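## Task

Lift the red can from the turntable and set it upright on the coaster, without disturbing where the remaining cans stand on the turntable.

## Robot and tools

Robot: two arms, left_arm and right_arm, each with six joints and a two-finger gripper. Joint order is always waist, shoulder, elbow, forearm roll, wrist pitch, wrist roll. The shoulder's sign is flipped on both arms in everything you send and read. Its stated range keeps the arm's own sign, so negate it before use. Stated ranges in rad: elbow -2.792 to 2.792, every other joint -6.283 to 6.283. A real end may sit 0.010 rad either way of these.

Frame: poses and velocities are in the scene frame, in metres. The origin is at table-top height, midway between the two nominal arm bases. +x points out over the table, +z up, and left_arm is on the +y side; this is not the left side of the images. A BASES line, when present, gives the calibrated bases. Printed hand poses can be off by a few cm. end_effector_position is the point between the pads when closed. The fingers point along the gripper's +z axis and close along its y axis. Fingertips stick out about 33 mm past that point at gaps up to 40 mm, and about 9 mm when fully open.

Row format, shared by execute_actions and move: one flat list of 18 numbers, each in [-1, 1], covering both arms even if only one moves. First come left_arm's 6 joint offsets, then its gripper position, force_limit and speed. Then the same 9 for right_arm. Joint numbers are offsets, not poses. They count from the Joint targets line as it stood when the action or move began, not from the previous row. Scale: 1.0 equals 1.398 rad for waist and shoulder, 2.097 for elbow, and 2.622 for the three wrist joints. Gripper numbers are absolute commands. position +1 is 140 mm open and the pads meet near -0.8; -1 closes until blocked. force_limit sets the squeeze: about 14 N at -1, 40 N at 0 and 58 N at +1 with a slow close. speed sets finger speed: about 30 mm/s at -1, 140 at 0 and 250 at +1. A fast close squeezes much harder. To leave a gripper unchanged, resend its last three numbers, because a 0 counts as a command.

execute_actions(actions, cameras): actions is a list of actions. Each action is a list of up to 15 rows, and each row lasts one 1/30 s step. An action always lasts 15 steps (0.5 s), and a short one repeats its last row. An empty list just reports state. An action is refused for both arms if it pushes a joint more than 0.010 rad beyond its range. A bad first action refuses the whole call.

move(target, speed, blend, stop_force, zero, blocking, cameras): target is one 18-number row or a list of up to 15 rows. All of their offsets count from the same starting Joint targets. speed is the peak rad/s of the joint with farthest to travel, from 0.01 to 2, default 0.5, given once or per target. blend is a corner-rounding radius in rad. stop_force is 10 to 80 N, one value for both arms. It ends an arm's path when the push against its motion exceeds that value. Use a slow speed with it, keep the finger numbers the same in every target, and omit it when backing away from a contact. zero (default true) re-zeroes the force reading before the move. blocking=false returns early and cannot be combined with stop_force. Motion is joint-space, so grippers travel along curves, and nothing is avoided. The result has a move: line such as done, off_target, moving, held or fault, plus the worst joint error per arm. It also says limits=held if steps were withheld.

wait(seconds 0 to 10) lets time pass with the commands held. stop brakes a running move. zoom_image(camera, region [x0,y0,x1,y1] in pixels, at most 504x504) enlarges the newest image from cam_head_left, cam_head_right, cam_left_wrist or cam_right_wrist. Each image is 896x504. finished_scene(scene 1 or 2) ends the scene for good and moves to the next one. Call it only once the can stands still on the coaster with the robot clear of it.

Reading results: Joint positions, Joint velocities ("within noise" when still), Joint targets (the base for your next offsets) and Tool commands. Joint torques, external joint torques and flange force are noisy estimates that include held weight. object_status values: 0 moving, 1 blocked while opening, 2 blocked while closing (a grip), 3 reached the commanded position or the pads met. It updates 0.2 to 1.7 s after contact. position_measured is in counts: 3 is open, 75 is about 100 mm, 139 is 60 mm, 200 is 20 mm, 230 is closed. To tighten a grip, raise force_limit and nudge position (-1 to -0.98). "joint sent to its limit" means a joint was clipped at its end. "joint command not followed" means the clearance check between the arms altered some targets. MOTOR HOT warns of overheating, which leads to a 30 to 60 s brake.

Faults: a contact torque at a joint limit stops that arm for 10 s. The limits are 319 N m for waist and shoulder, 150 for elbow and 42.3 for each wrist joint. A net outside force of 144 N does the same. Stiff arms fault easily when driven past a firm contact.

Avoid: grasping the can near the palm, where the fingers fold and slip; use the fingertip quarter of the pads. Avoid pushing fingertips straight into surfaces, knocking the other cans, and releasing the can while it is moving. Also avoid drops, slams, arm-to-arm contact and long stretched-out holds. Never let anything leave the table. Brief outside tugs on a held can may occur.

Each tool is called after "Call:" as name(argument=value, ...), one argument or row to a line, values as JSON.

## Session

Call:
execute_actions(
  actions=[],
)

Scene clock: 0.00 s.
left_arm: end_effector_position=(+0.2579, +0.2640, +0.3847) position_measured=3 object_status=3 end_effector_quat_wxyz=(-0.051, -0.631, +0.774, -0.008) | right_arm: end_effector_position=(+0.4643, +0.1560, +0.2255) position_measured=3 object_status=3 end_effector_quat_wxyz=(-0.558, -0.073, +0.827, +0.006)
Joint positions: left_arm=[-0.713 0.322 1.938 -0.104 1.527 2.63] | right_arm=[0.724 -0.964 0.887 0.765 2.232 -0.868]
Joint velocities: within noise
Joint torques (N m): no reading
External joint torques (N m): no reading
Flange force (N): no reading
Joint targets: left_arm=[-0.713 0.322 1.938 -0.104 1.527 2.630] | right_arm=[0.724 -0.964 0.887 0.765 2.232 -0.868]
Tool commands: left_gripper/position=+1.0 left_gripper/force_limit=+1.0 left_gripper/speed=+1.0 right_gripper/position=+1.0 right_gripper/force_limit=+1.0 right_gripper/speed=+1.0

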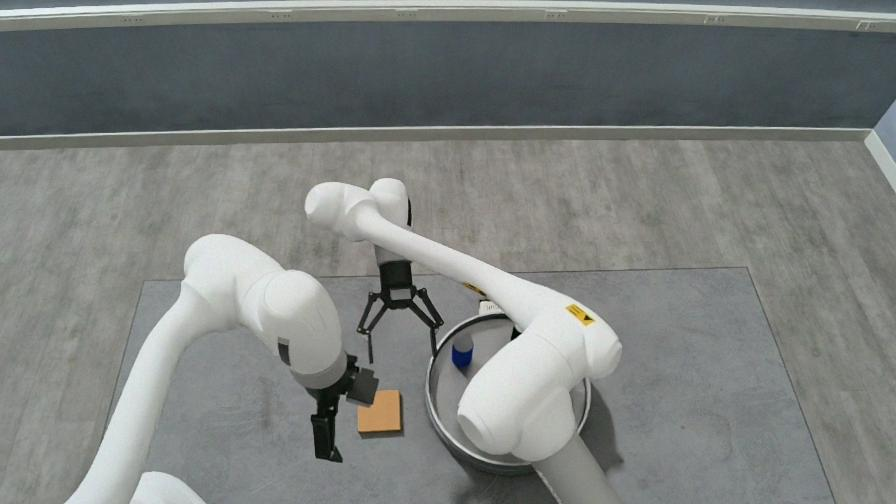

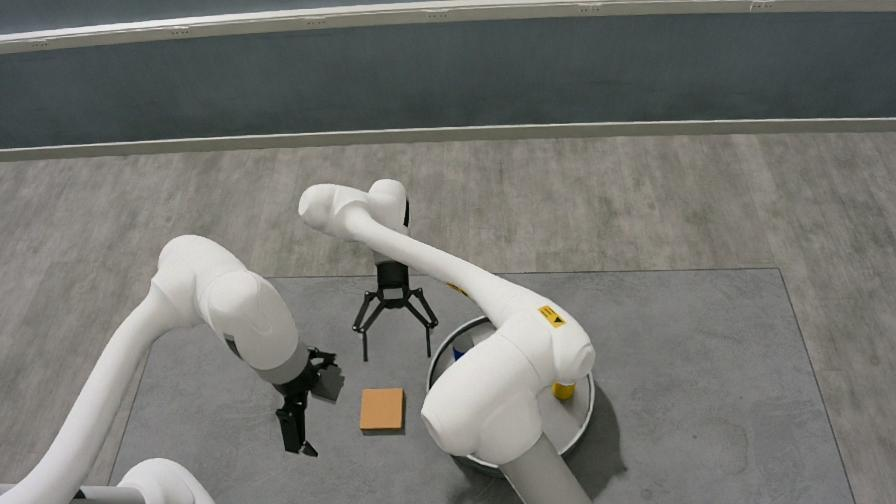

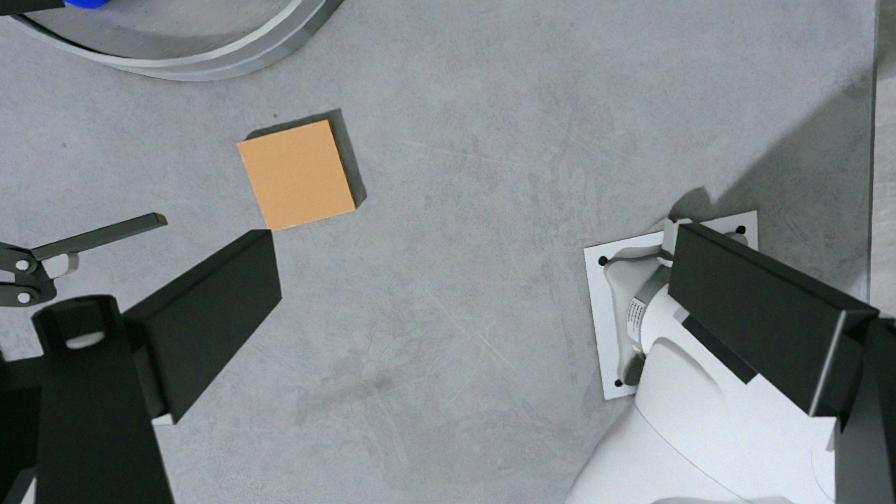

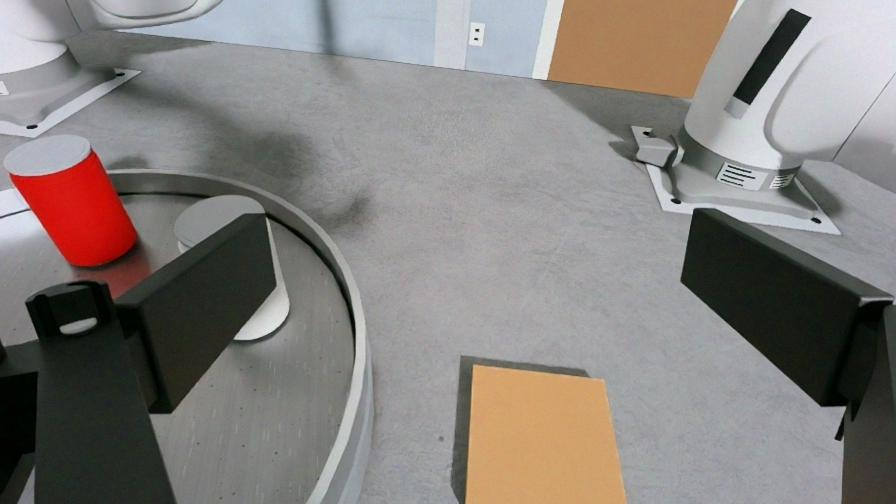

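Call:
move(
  target=[
    [0,0,0,0,0,0,1,1,1,0,0.15,0,0,0,0,1,1,1],
    [0,0,0,0,0,0,1,1,1,-0.85,0.35,0,0,0,0,1,1,1],
  ],
  blend=[0.1,0],
  speed=[1.0,1.2],
)

Scene clock: 12.00 s.
left_arm: end_effector_position=(+0.2579, +0.2640, +0.3847) position_measured=3 object_status=3 end_effector_quat_wxyz=(-0.051, -0.631, +0.774, -0.008) | right_arm: end_effector_position=(+0.6925, -0.6450, +0.5921) position_measured=3 object_status=3 end_effector_quat_wxyz=(-0.244, +0.374, +0.838, +0.313)
Joint positions: left_arm=[-0.713 0.322 1.938 -0.104 1.527 2.63] | right_arm=[-0.464 -0.475 0.887 0.765 2.232 -0.868]
Joint velocities: within noise
Joint torques (N m): left_arm=[0.07 9.39 -40.78 4.13 0.37 -0.25] | right_arm=[-0.59 88.54 -37.88 4.72 0.86 -0.23]
External joint torques (N m): left_arm=[-0.14 -0.68 -0.61 -0.23 -0.39 0.25] | right_arm=[0.86 -2.57 -0.99 -0.24 -0.12 0.24]
Flange force (N): left_arm=[0.7 -2.0 -0.3] | right_arm=[-3.7 6.3 -5.5]
Joint targets: left_arm=[-0.713 0.322 1.938 -0.104 1.527 2.630] | right_arm=[-0.464 -0.475 0.887 0.765 2.232 -0.868]
move: done

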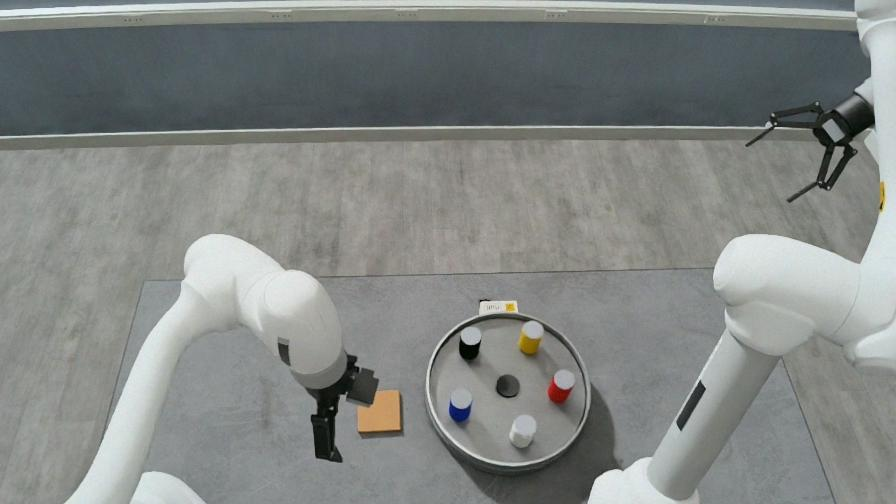

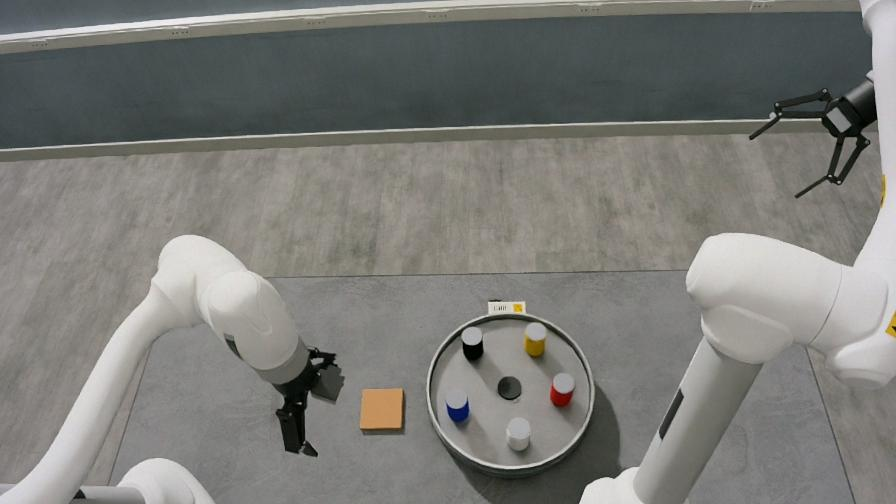

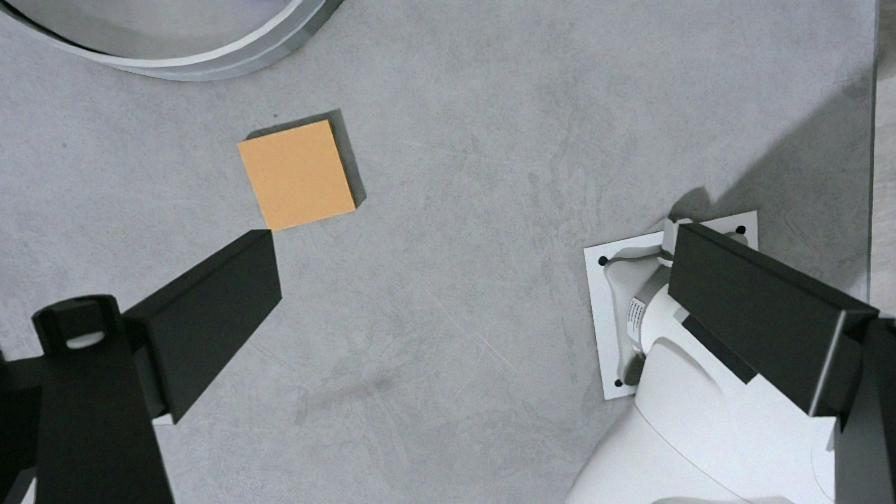

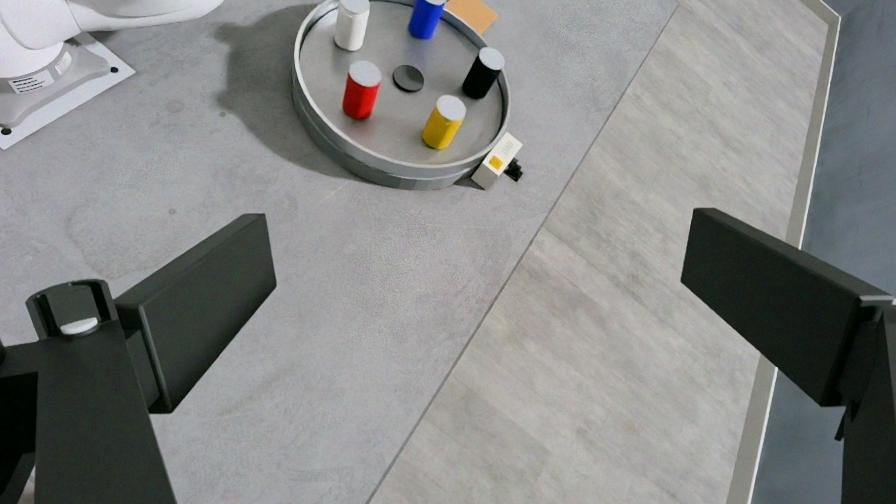

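Call:
wait(
  seconds=0,
  cameras=["cam_head_left", "cam_head_right"],
)

Call:
zoom_image(
  camera="cam_head_left",
  region=[400, 280, 640, 490],
)

Call:
zoom_image(
  camera="cam_head_right",
  region=[400, 280, 640, 490],
)

Scene clock: 12.80 s.
left_arm: end_effector_position=(+0.2579, +0.2640, +0.3847) position_measured=3 object_status=3 end_effector_quat_wxyz=(-0.051, -0.631, +0.774, -0.008) | right_arm: end_effector_position=(+0.6924, -0.6452, +0.5921) position_measured=3 object_status=3 end_effector_quat_wxyz=(-0.244, +0.374, +0.838, +0.313)
Joint positions: left_arm=[-0.713 0.322 1.938 -0.104 1.527 2.63] | right_arm=[-0.464 -0.475 0.887 0.765 2.232 -0.868]
Joint velocities: within noise
Joint torques (N m): left_arm=[0.29 9.18 -40.76 4.15 0.35 -0.24] | right_arm=[-0.26 88.65 -37.81 4.72 0.8 -0.22]
External joint torques (N m): left_arm=[-0.32 -0.11 -0.72 -0.23 -0.37 0.24] | right_arm=[0.11 -3.22 -0.89 -0.26 -0.06 0.23]
Flange force (N): left_arm=[0.8 -1.0 -0.5] | right_arm=[-4.6 6.0 -6.6]
Joint targets: left_arm=[-0.713 0.322 1.938 -0.104 1.527 2.630] | right_arm=[-0.464 -0.475 0.887 0.765 2.232 -0.868]
Tool commands: left_gripper/position=+1.0 left_gripper/force_limit=+1.0 left_gripper/speed=+1.0 right_gripper/position=+1.0 right_gripper/force_limit=+1.0 right_gripper/speed=+1.0
Images, in order (width x height): cam_head_left 896x504, cam_head_right 896x504.

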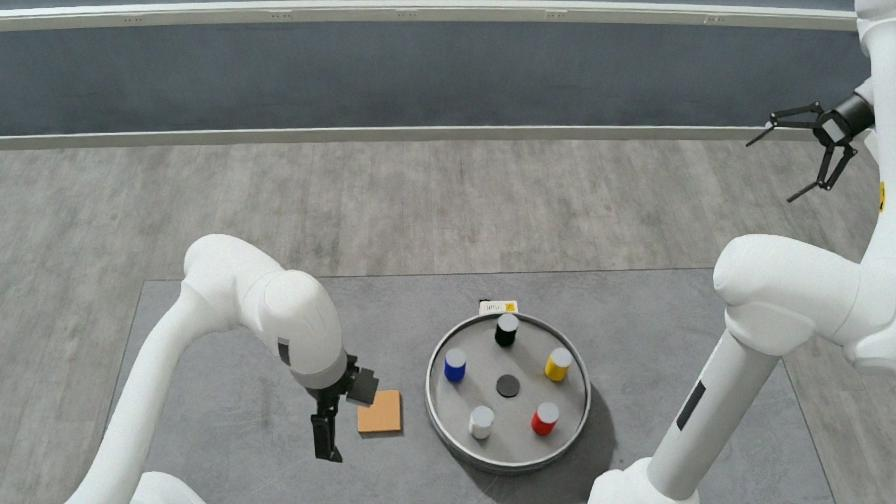

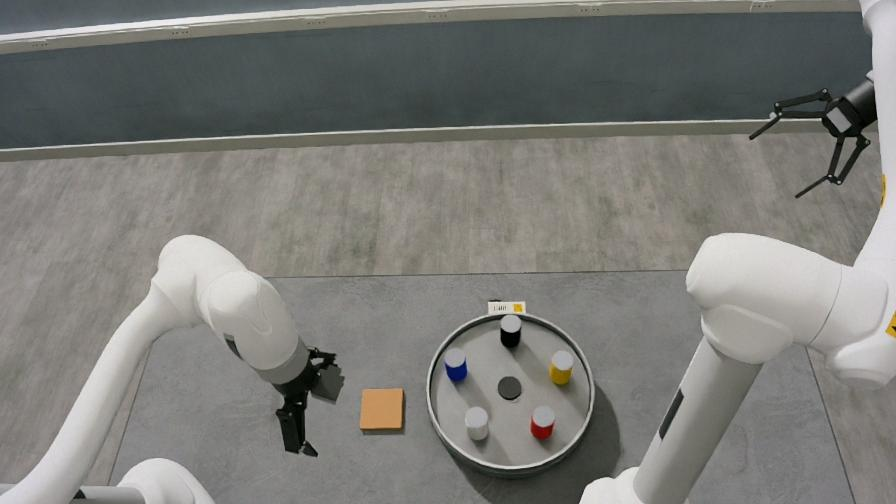

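Scaled by 2.100.

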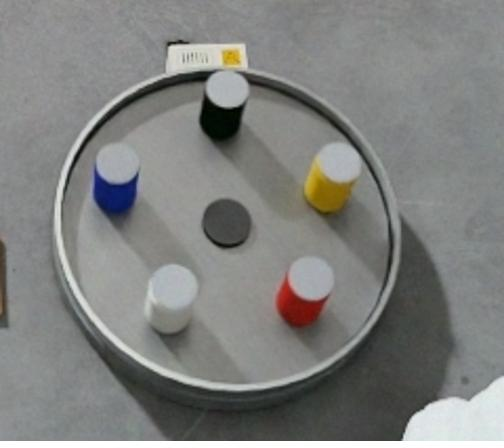

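Scaled by 2.100.

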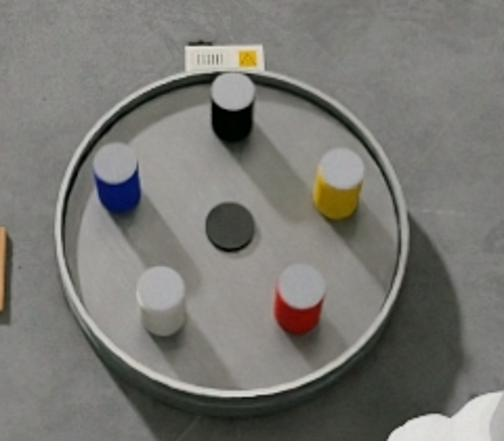

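Call:
wait(
  seconds=0.5,
  cameras=["cam_head_left"],
)

Call:
wait(
  seconds=0.5,
  cameras=["cam_head_left"],
)

Call:
wait(
  seconds=0.5,
  cameras=["cam_head_left"],
)

Call:
wait(
  seconds=0.5,
  cameras=["cam_head_left"],
)

Scene clock: 15.57 s.
left_arm: end_effector_position=(+0.2579, +0.2640, +0.3847) position_measured=3 object_status=3 end_effector_quat_wxyz=(-0.051, -0.631, +0.774, -0.008) | right_arm: end_effector_position=(+0.6924, -0.6452, +0.5921) position_measured=3 object_status=3 end_effector_quat_wxyz=(-0.244, +0.374, +0.838, +0.313)
Joint positions: left_arm=[-0.713 0.322 1.938 -0.104 1.527 2.63] | right_arm=[-0.464 -0.475 0.887 0.765 2.232 -0.868]
Joint velocities: within noise
Joint torques (N m): left_arm=[0.13 9.59 -40.81 4.16 0.29 -0.26] | right_arm=[0.02 88.58 -37.8 4.69 0.82 -0.21]
External joint torques (N m): left_arm=[-0.17 -0.84 -0.63 -0.24 -0.32 0.27] | right_arm=[0.24 -2.79 -1 -0.22 -0.08 0.23]
Flange force (N): left_arm=[0.9 -2.2 -0.4] | right_arm=[-4.1 5.9 -6.3]
Joint targets: left_arm=[-0.713 0.322 1.938 -0.104 1.527 2.630] | right_arm=[-0.464 -0.475 0.887 0.765 2.232 -0.868]
Tool commands: left_gripper/position=+1.0 left_gripper/force_limit=+1.0 left_gripper/speed=+1.0 right_gripper/position=+1.0 right_gripper/force_limit=+1.0 right_gripper/speed=+1.0
wait: 0.50 s; at rest from the start
Images, in order (width x height): cam_head_left 896x504.

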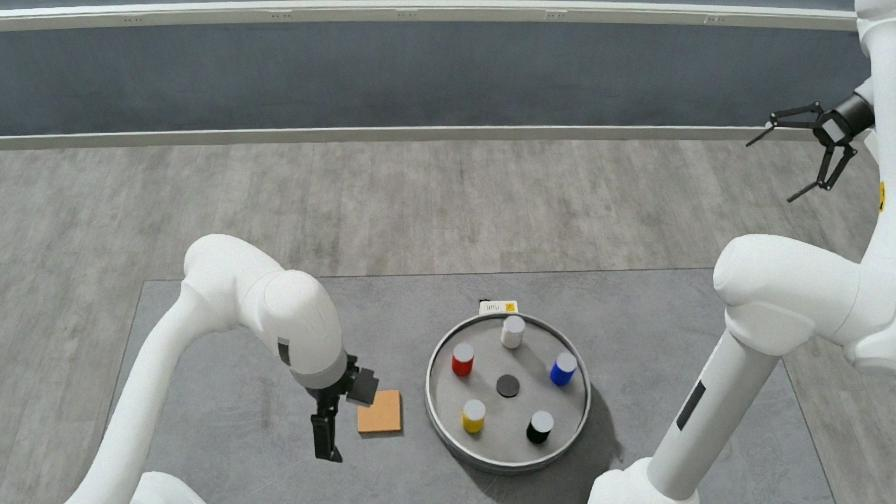

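Scene clock: 16.07 s.
left_arm: end_effector_position=(+0.2579, +0.2640, +0.3847) position_measured=3 object_status=3 end_effector_quat_wxyz=(-0.051, -0.631, +0.774, -0.008) | right_arm: end_effector_position=(+0.6924, -0.6452, +0.5921) position_measured=3 object_status=3 end_effector_quat_wxyz=(-0.244, +0.374, +0.838, +0.313)
Joint positions: left_arm=[-0.713 0.322 1.938 -0.104 1.527 2.63] | right_arm=[-0.464 -0.475 0.887 0.765 2.232 -0.868]
Joint velocities: within noise
Joint torques (N m): left_arm=[0.1 9.24 -40.8 4.14 0.35 -0.27] | right_arm=[-0.24 88.77 -37.94 4.69 0.84 -0.23]
External joint torques (N m): left_arm=[-0.17 -0.48 -0.61 -0.23 -0.37 0.27] | right_arm=[-0.29 -2.48 -1.06 -0.19 -0.08 0.24]
Flange force (N): left_arm=[0.6 -1.7 -0.3] | right_arm=[-3.8 5.3 -6.5]
Joint targets: left_arm=[-0.713 0.322 1.938 -0.104 1.527 2.630] | right_arm=[-0.464 -0.475 0.887 0.765 2.232 -0.868]
Tool commands: left_gripper/position=+1.0 left_gripper/force_limit=+1.0 left_gripper/speed=+1.0 right_gripper/position=+1.0 right_gripper/force_limit=+1.0 right_gripper/speed=+1.0
wait: 0.50 s; at rest by 0.17 s
Images, in order (width x height): cam_head_left 896x504.

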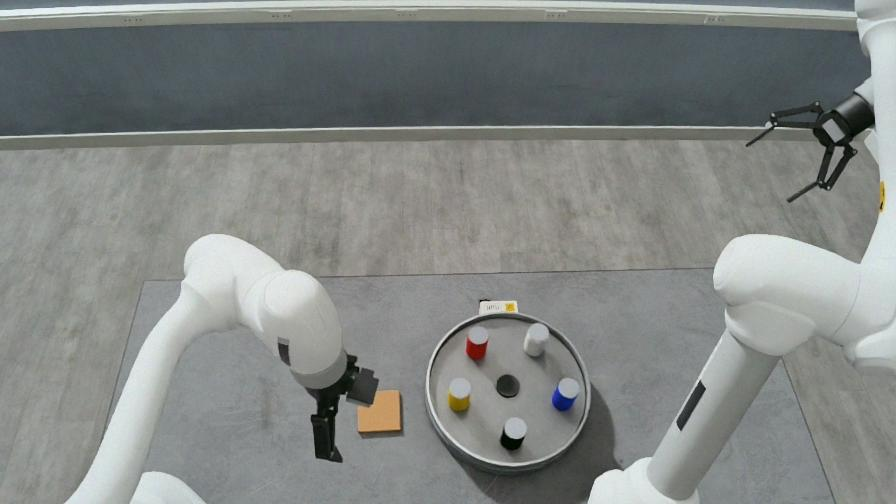

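Scene clock: 16.57 s.
left_arm: end_effector_position=(+0.2579, +0.2640, +0.3847) position_measured=3 object_status=3 end_effector_quat_wxyz=(-0.051, -0.631, +0.774, -0.008) | right_arm: end_effector_position=(+0.6924, -0.6452, +0.5921) position_measured=3 object_status=3 end_effector_quat_wxyz=(-0.244, +0.374, +0.838, +0.313)
Joint positions: left_arm=[-0.713 0.322 1.938 -0.104 1.527 2.63] | right_arm=[-0.464 -0.475 0.887 0.765 2.232 -0.868]
Joint velocities: within noise
Joint torques (N m): left_arm=[-0.03 9.37 -40.72 4.12 0.36 -0.27] | right_arm=[-0.36 88.51 -37.76 4.69 0.8 -0.2]
External joint torques (N m): left_arm=[-0.02 -0.57 -0.74 -0.2 -0.39 0.27] | right_arm=[0.37 -2.44 -1.15 -0.21 -0.06 0.21]
Flange force (N): left_arm=[0.4 -2.2 -0.6] | right_arm=[-3.7 6.0 -6.3]
Joint targets: left_arm=[-0.713 0.322 1.938 -0.104 1.527 2.630] | right_arm=[-0.464 -0.475 0.887 0.765 2.232 -0.868]
Tool commands: left_gripper/position=+1.0 left_gripper/force_limit=+1.0 left_gripper/speed=+1.0 right_gripper/position=+1.0 right_gripper/force_limit=+1.0 right_gripper/speed=+1.0
wait: 0.50 s; at rest by 0.17 s
Images, in order (width x height): cam_head_left 896x504.

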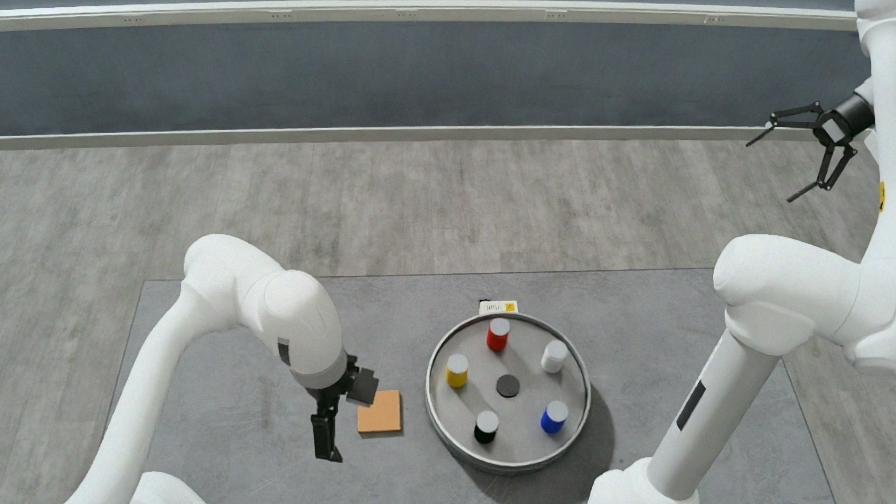

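Scene clock: 17.07 s.
left_arm: end_effector_position=(+0.2579, +0.2640, +0.3847) position_measured=3 object_status=3 end_effector_quat_wxyz=(-0.051, -0.631, +0.774, -0.008) | right_arm: end_effector_position=(+0.6924, -0.6452, +0.5921) position_measured=3 object_status=3 end_effector_quat_wxyz=(-0.244, +0.374, +0.838, +0.313)
Joint positions: left_arm=[-0.713 0.322 1.938 -0.104 1.527 2.63] | right_arm=[-0.464 -0.475 0.887 0.765 2.232 -0.868]
Joint velocities: within noise
Joint torques (N m): left_arm=[0.24 9.15 -40.71 4.15 0.35 -0.27] | right_arm=[-0.22 89.04 -37.9 4.66 0.81 -0.17]
External joint torques (N m): left_arm=[-0.27 -0.57 -0.69 -0.24 -0.38 0.27] | right_arm=[0.16 -3.1 -0.97 -0.19 -0.07 0.19]
Flange force (N): left_arm=[0.9 -1.8 -0.4] | right_arm=[-4.5 6.1 -6.7]
Joint targets: left_arm=[-0.713 0.322 1.938 -0.104 1.527 2.630] | right_arm=[-0.464 -0.475 0.887 0.765 2.232 -0.868]
Tool commands: left_gripper/position=+1.0 left_gripper/force_limit=+1.0 left_gripper/speed=+1.0 right_gripper/position=+1.0 right_gripper/force_limit=+1.0 right_gripper/speed=+1.0
wait: 0.50 s; at rest by 0.17 s
Images, in order (width x height): cam_head_left 896x504.

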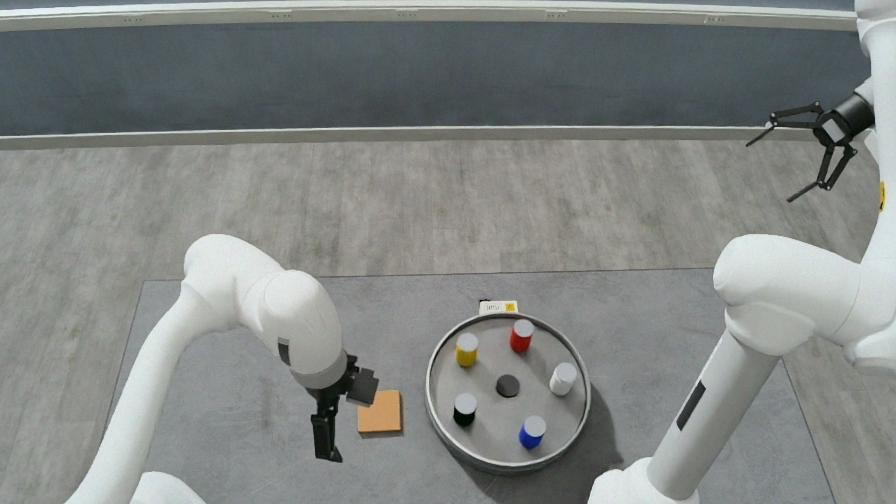

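Call:
move(
  target=[-0.1791,-0.2897,-0.1824,0.0397,-0.0091,-0.1724,1,1,1,0,0.3,0,0,0,0,1,1,1],
  speed=0.6,
)

Scene clock: 34.93 s.
left_arm: end_effector_position=(+0.3587, +0.0196, +0.4002) position_measured=3 object_status=3 end_effector_quat_wxyz=(+0.000, +0.705, -0.709, +0.000) | right_arm: end_effector_position=(+0.4823, -0.5356, +0.8267) position_measured=3 object_status=3 end_effector_quat_wxyz=(-0.048, +0.331, +0.895, +0.295)
Joint positions: left_arm=[-0.963 -0.083 1.555 0.001 1.503 2.178] | right_arm=[-0.464 -0.056 0.887 0.765 2.232 -0.868]
Joint velocities: within noise
Joint torques (N m): left_arm=[0.23 52.54 -40.67 4.48 0.31 -0.29] | right_arm=[-0.2 38.42 -30.9 3.89 -0.25 -0.18]
External joint torques (N m): left_arm=[-0.13 -1.94 -0.95 -0.23 -0.35 0.29] | right_arm=[0.25 -1.01 -0.7 -0.19 -0.01 0.2]
Flange force (N): left_arm=[3.6 -3.1 -0.8] | right_arm=[-1.6 3.6 -3.1]
Joint targets: left_arm=[-0.963 -0.083 1.555 0.001 1.503 2.178] | right_arm=[-0.464 -0.056 0.887 0.765 2.232 -0.868]
move: done

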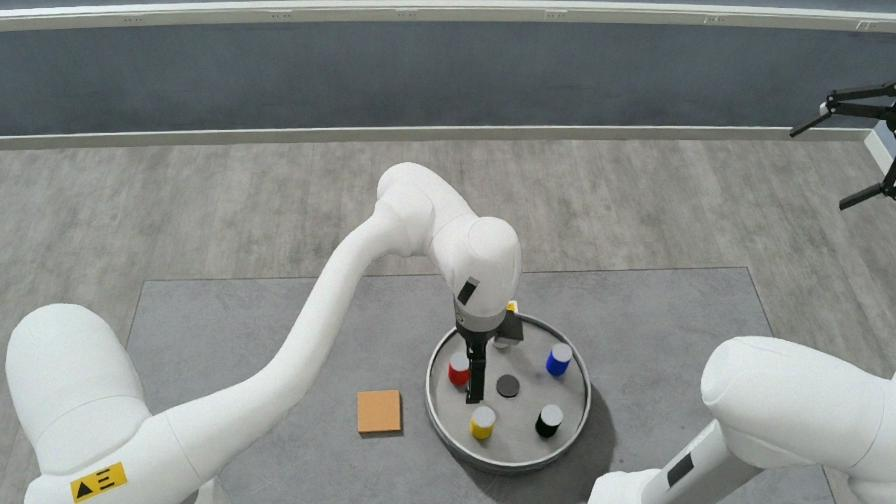

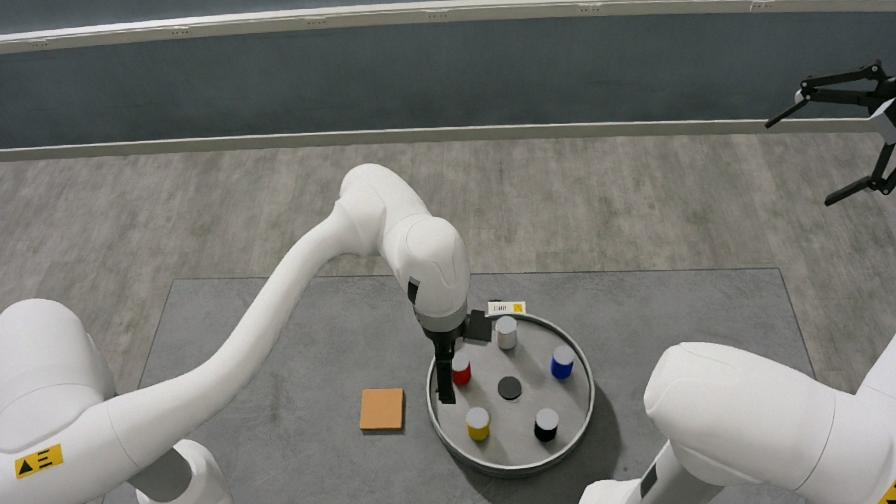

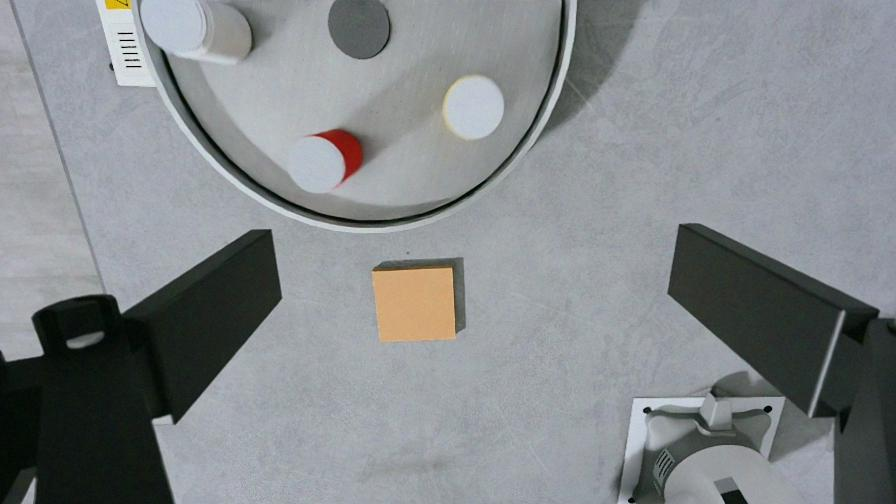

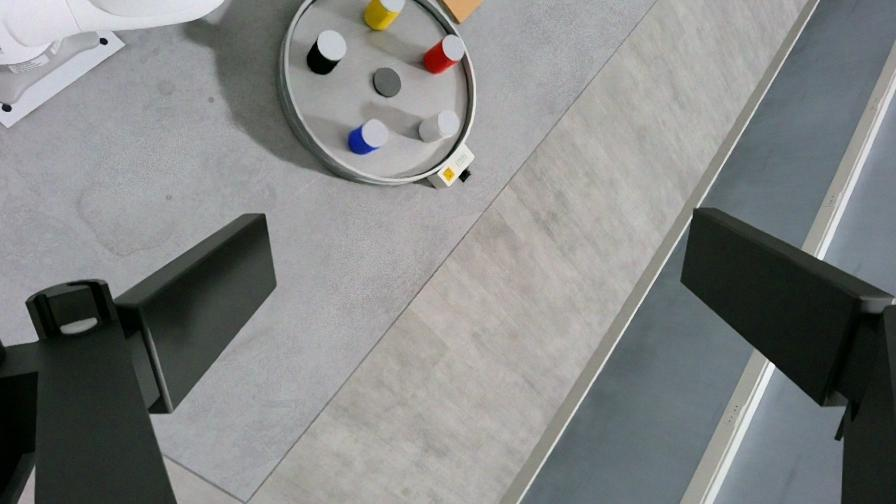

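Call:
zoom_image(
  camera="cam_left_wrist",
  region=[100, 0, 604, 250],
)

Call:
zoom_image(
  camera="cam_right_wrist",
  region=[240, 0, 520, 200],
)

Scaled by 1.000.

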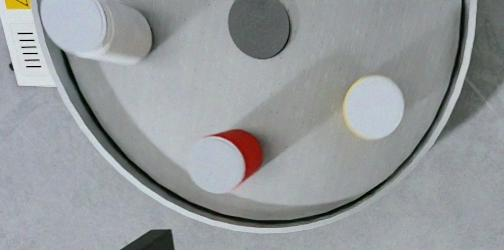

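Scaled by 1.800.

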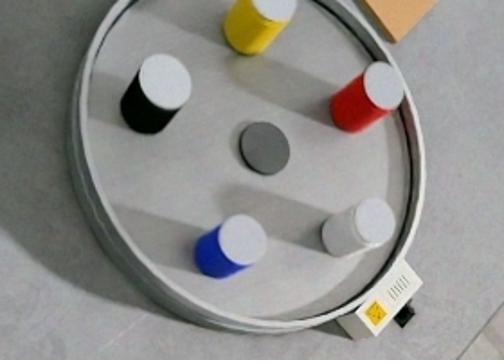

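Call:
move(
  target=[0.07997,-0.10179,0.05125,-0.0004,-0.09503,0.04286,1,1,1,0,0,0,0,0,0,1,1,1],
  speed=0.5,
  cameras=["cam_head_left", "cam_head_right", "cam_left_wrist"],
)

Call:
wait(
  seconds=0.4,
  cameras=["cam_left_wrist"],
)

Call:
wait(
  seconds=0.4,
  cameras=["cam_left_wrist"],
)

Scene clock: 46.40 s.
left_arm: end_effector_position=(+0.4493, +0.0182, +0.2500) position_measured=3 object_status=3 end_effector_quat_wxyz=(+0.000, +0.705, -0.709, +0.000) | right_arm: end_effector_position=(+0.4822, -0.5356, +0.8268) position_measured=3 object_status=3 end_effector_quat_wxyz=(-0.048, +0.331, +0.895, +0.295)
Joint positions: left_arm=[-0.851 -0.225 1.663 -0.001 1.254 2.29] | right_arm=[-0.464 -0.056 0.887 0.765 2.232 -0.868]
Joint velocities: within noise
Joint torques (N m): left_arm=[0 65.4 -38.77 4.23 0.33 -0.26] | right_arm=[-0.27 38.69 -30.75 3.91 -0.24 -0.17]
External joint torques (N m): left_arm=[-0.09 -3.18 -0.67 -0.23 -0.37 0.26] | right_arm=[0.18 -1.37 -0.81 -0.2 -0.02 0.2]
Flange force (N): left_arm=[4.2 -4.4 1.4] | right_arm=[-2.1 4.2 -3.9]
Joint targets: left_arm=[-0.851 -0.225 1.663 0.000 1.254 2.290] | right_arm=[-0.464 -0.056 0.887 0.765 2.232 -0.868]
move: done
Images, in order (width x height): cam_head_left 896x504, cam_head_right 896x504, cam_left_wrist 896x504.

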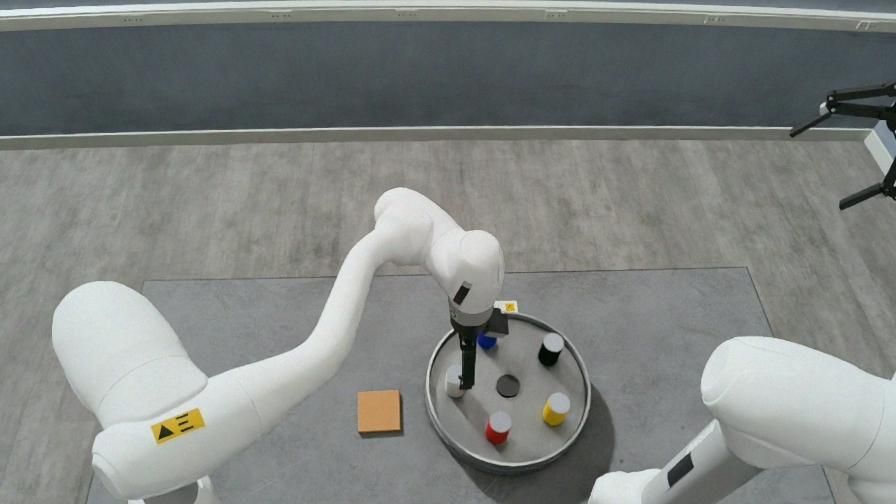

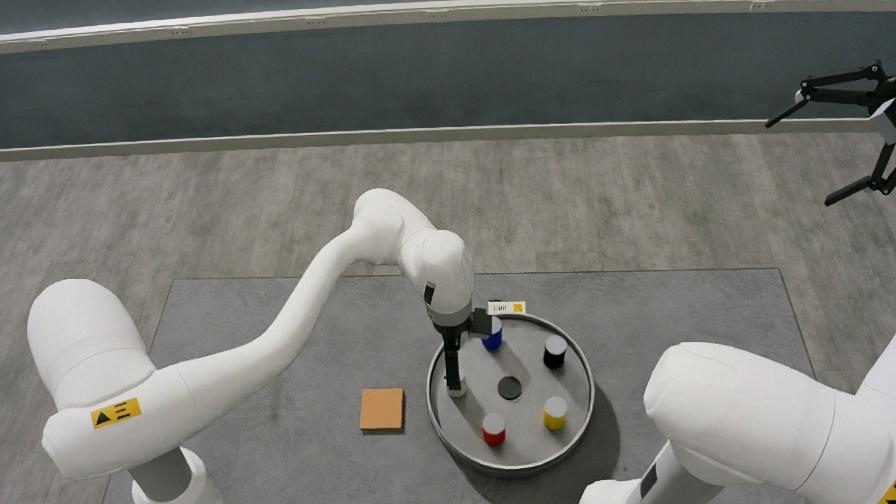

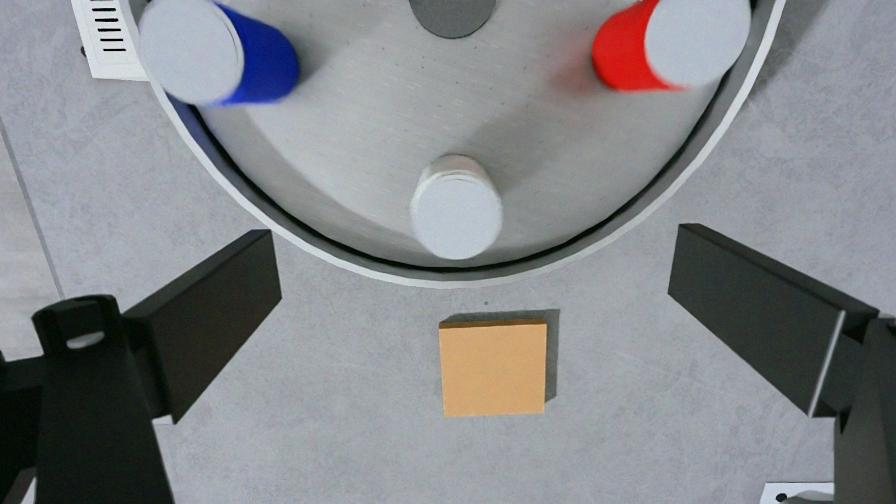

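Scene clock: 46.80 s.
left_arm: end_effector_position=(+0.4493, +0.0183, +0.2499) position_measured=3 object_status=3 end_effector_quat_wxyz=(+0.000, +0.705, -0.709, +0.000) | right_arm: end_effector_position=(+0.4822, -0.5356, +0.8268) position_measured=3 object_status=3 end_effector_quat_wxyz=(-0.048, +0.331, +0.895, +0.295)
Joint positions: left_arm=[-0.851 -0.225 1.663 -0.001 1.254 2.29] | right_arm=[-0.464 -0.056 0.887 0.765 2.232 -0.868]
Joint velocities: within noise
Joint torques (N m): left_arm=[0.1 65.38 -38.67 4.25 0.34 -0.28] | right_arm=[-0.21 38.61 -30.59 3.92 -0.22 -0.23]
External joint torques (N m): left_arm=[-0.09 -3.35 -0.73 -0.24 -0.38 0.28] | right_arm=[0.08 -1.57 -0.89 -0.22 -0.04 0.25]
Flange force (N): left_arm=[4.4 -4.7 1.5] | right_arm=[-2.4 4.5 -4.5]
Joint targets: left_arm=[-0.851 -0.225 1.663 0.000 1.254 2.290] | right_arm=[-0.464 -0.056 0.887 0.765 2.232 -0.868]
Tool commands: left_gripper/position=+1.0 left_gripper/force_limit=+1.0 left_gripper/speed=+1.0 right_gripper/position=+1.0 right_gripper/force_limit=+1.0 right_gripper/speed=+1.0
wait: 0.40 s; at rest by 0.17 s
Images, in order (width x height): cam_left_wrist 896x504.

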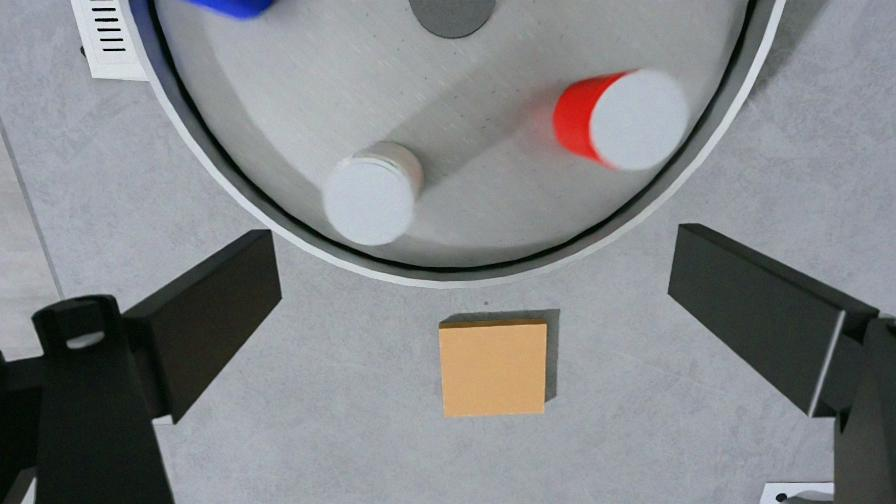

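Scene clock: 47.20 s.
left_arm: end_effector_position=(+0.4493, +0.0183, +0.2499) position_measured=3 object_status=3 end_effector_quat_wxyz=(+0.000, +0.705, -0.709, +0.000) | right_arm: end_effector_position=(+0.4822, -0.5356, +0.8268) position_measured=3 object_status=3 end_effector_quat_wxyz=(-0.048, +0.331, +0.895, +0.295)
Joint positions: left_arm=[-0.851 -0.225 1.663 0 1.254 2.29] | right_arm=[-0.464 -0.056 0.887 0.765 2.232 -0.868]
Joint velocities: within noise
Joint torques (N m): left_arm=[0.05 65.41 -38.73 4.25 0.32 -0.26] | right_arm=[-0.54 38.68 -30.58 3.93 -0.22 -0.19]
External joint torques (N m): left_arm=[-0.19 -3.47 -0.66 -0.25 -0.36 0.26] | right_arm=[0.2 -2.12 -0.76 -0.24 -0.04 0.22]
Flange force (N): left_arm=[4.6 -4.6 1.6] | right_arm=[-3.0 5.0 -4.5]
Joint targets: left_arm=[-0.851 -0.225 1.663 0.000 1.254 2.290] | right_arm=[-0.464 -0.056 0.887 0.765 2.232 -0.868]
Tool commands: left_gripper/position=+1.0 left_gripper/force_limit=+1.0 left_gripper/speed=+1.0 right_gripper/position=+1.0 right_gripper/force_limit=+1.0 right_gripper/speed=+1.0
wait: 0.40 s; at rest by 0.17 s
Images, in order (width x height): cam_left_wrist 896x504.

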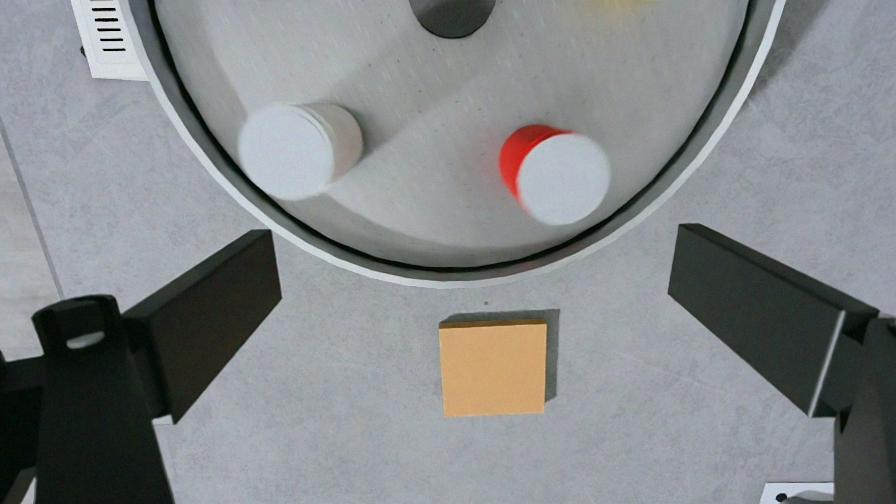

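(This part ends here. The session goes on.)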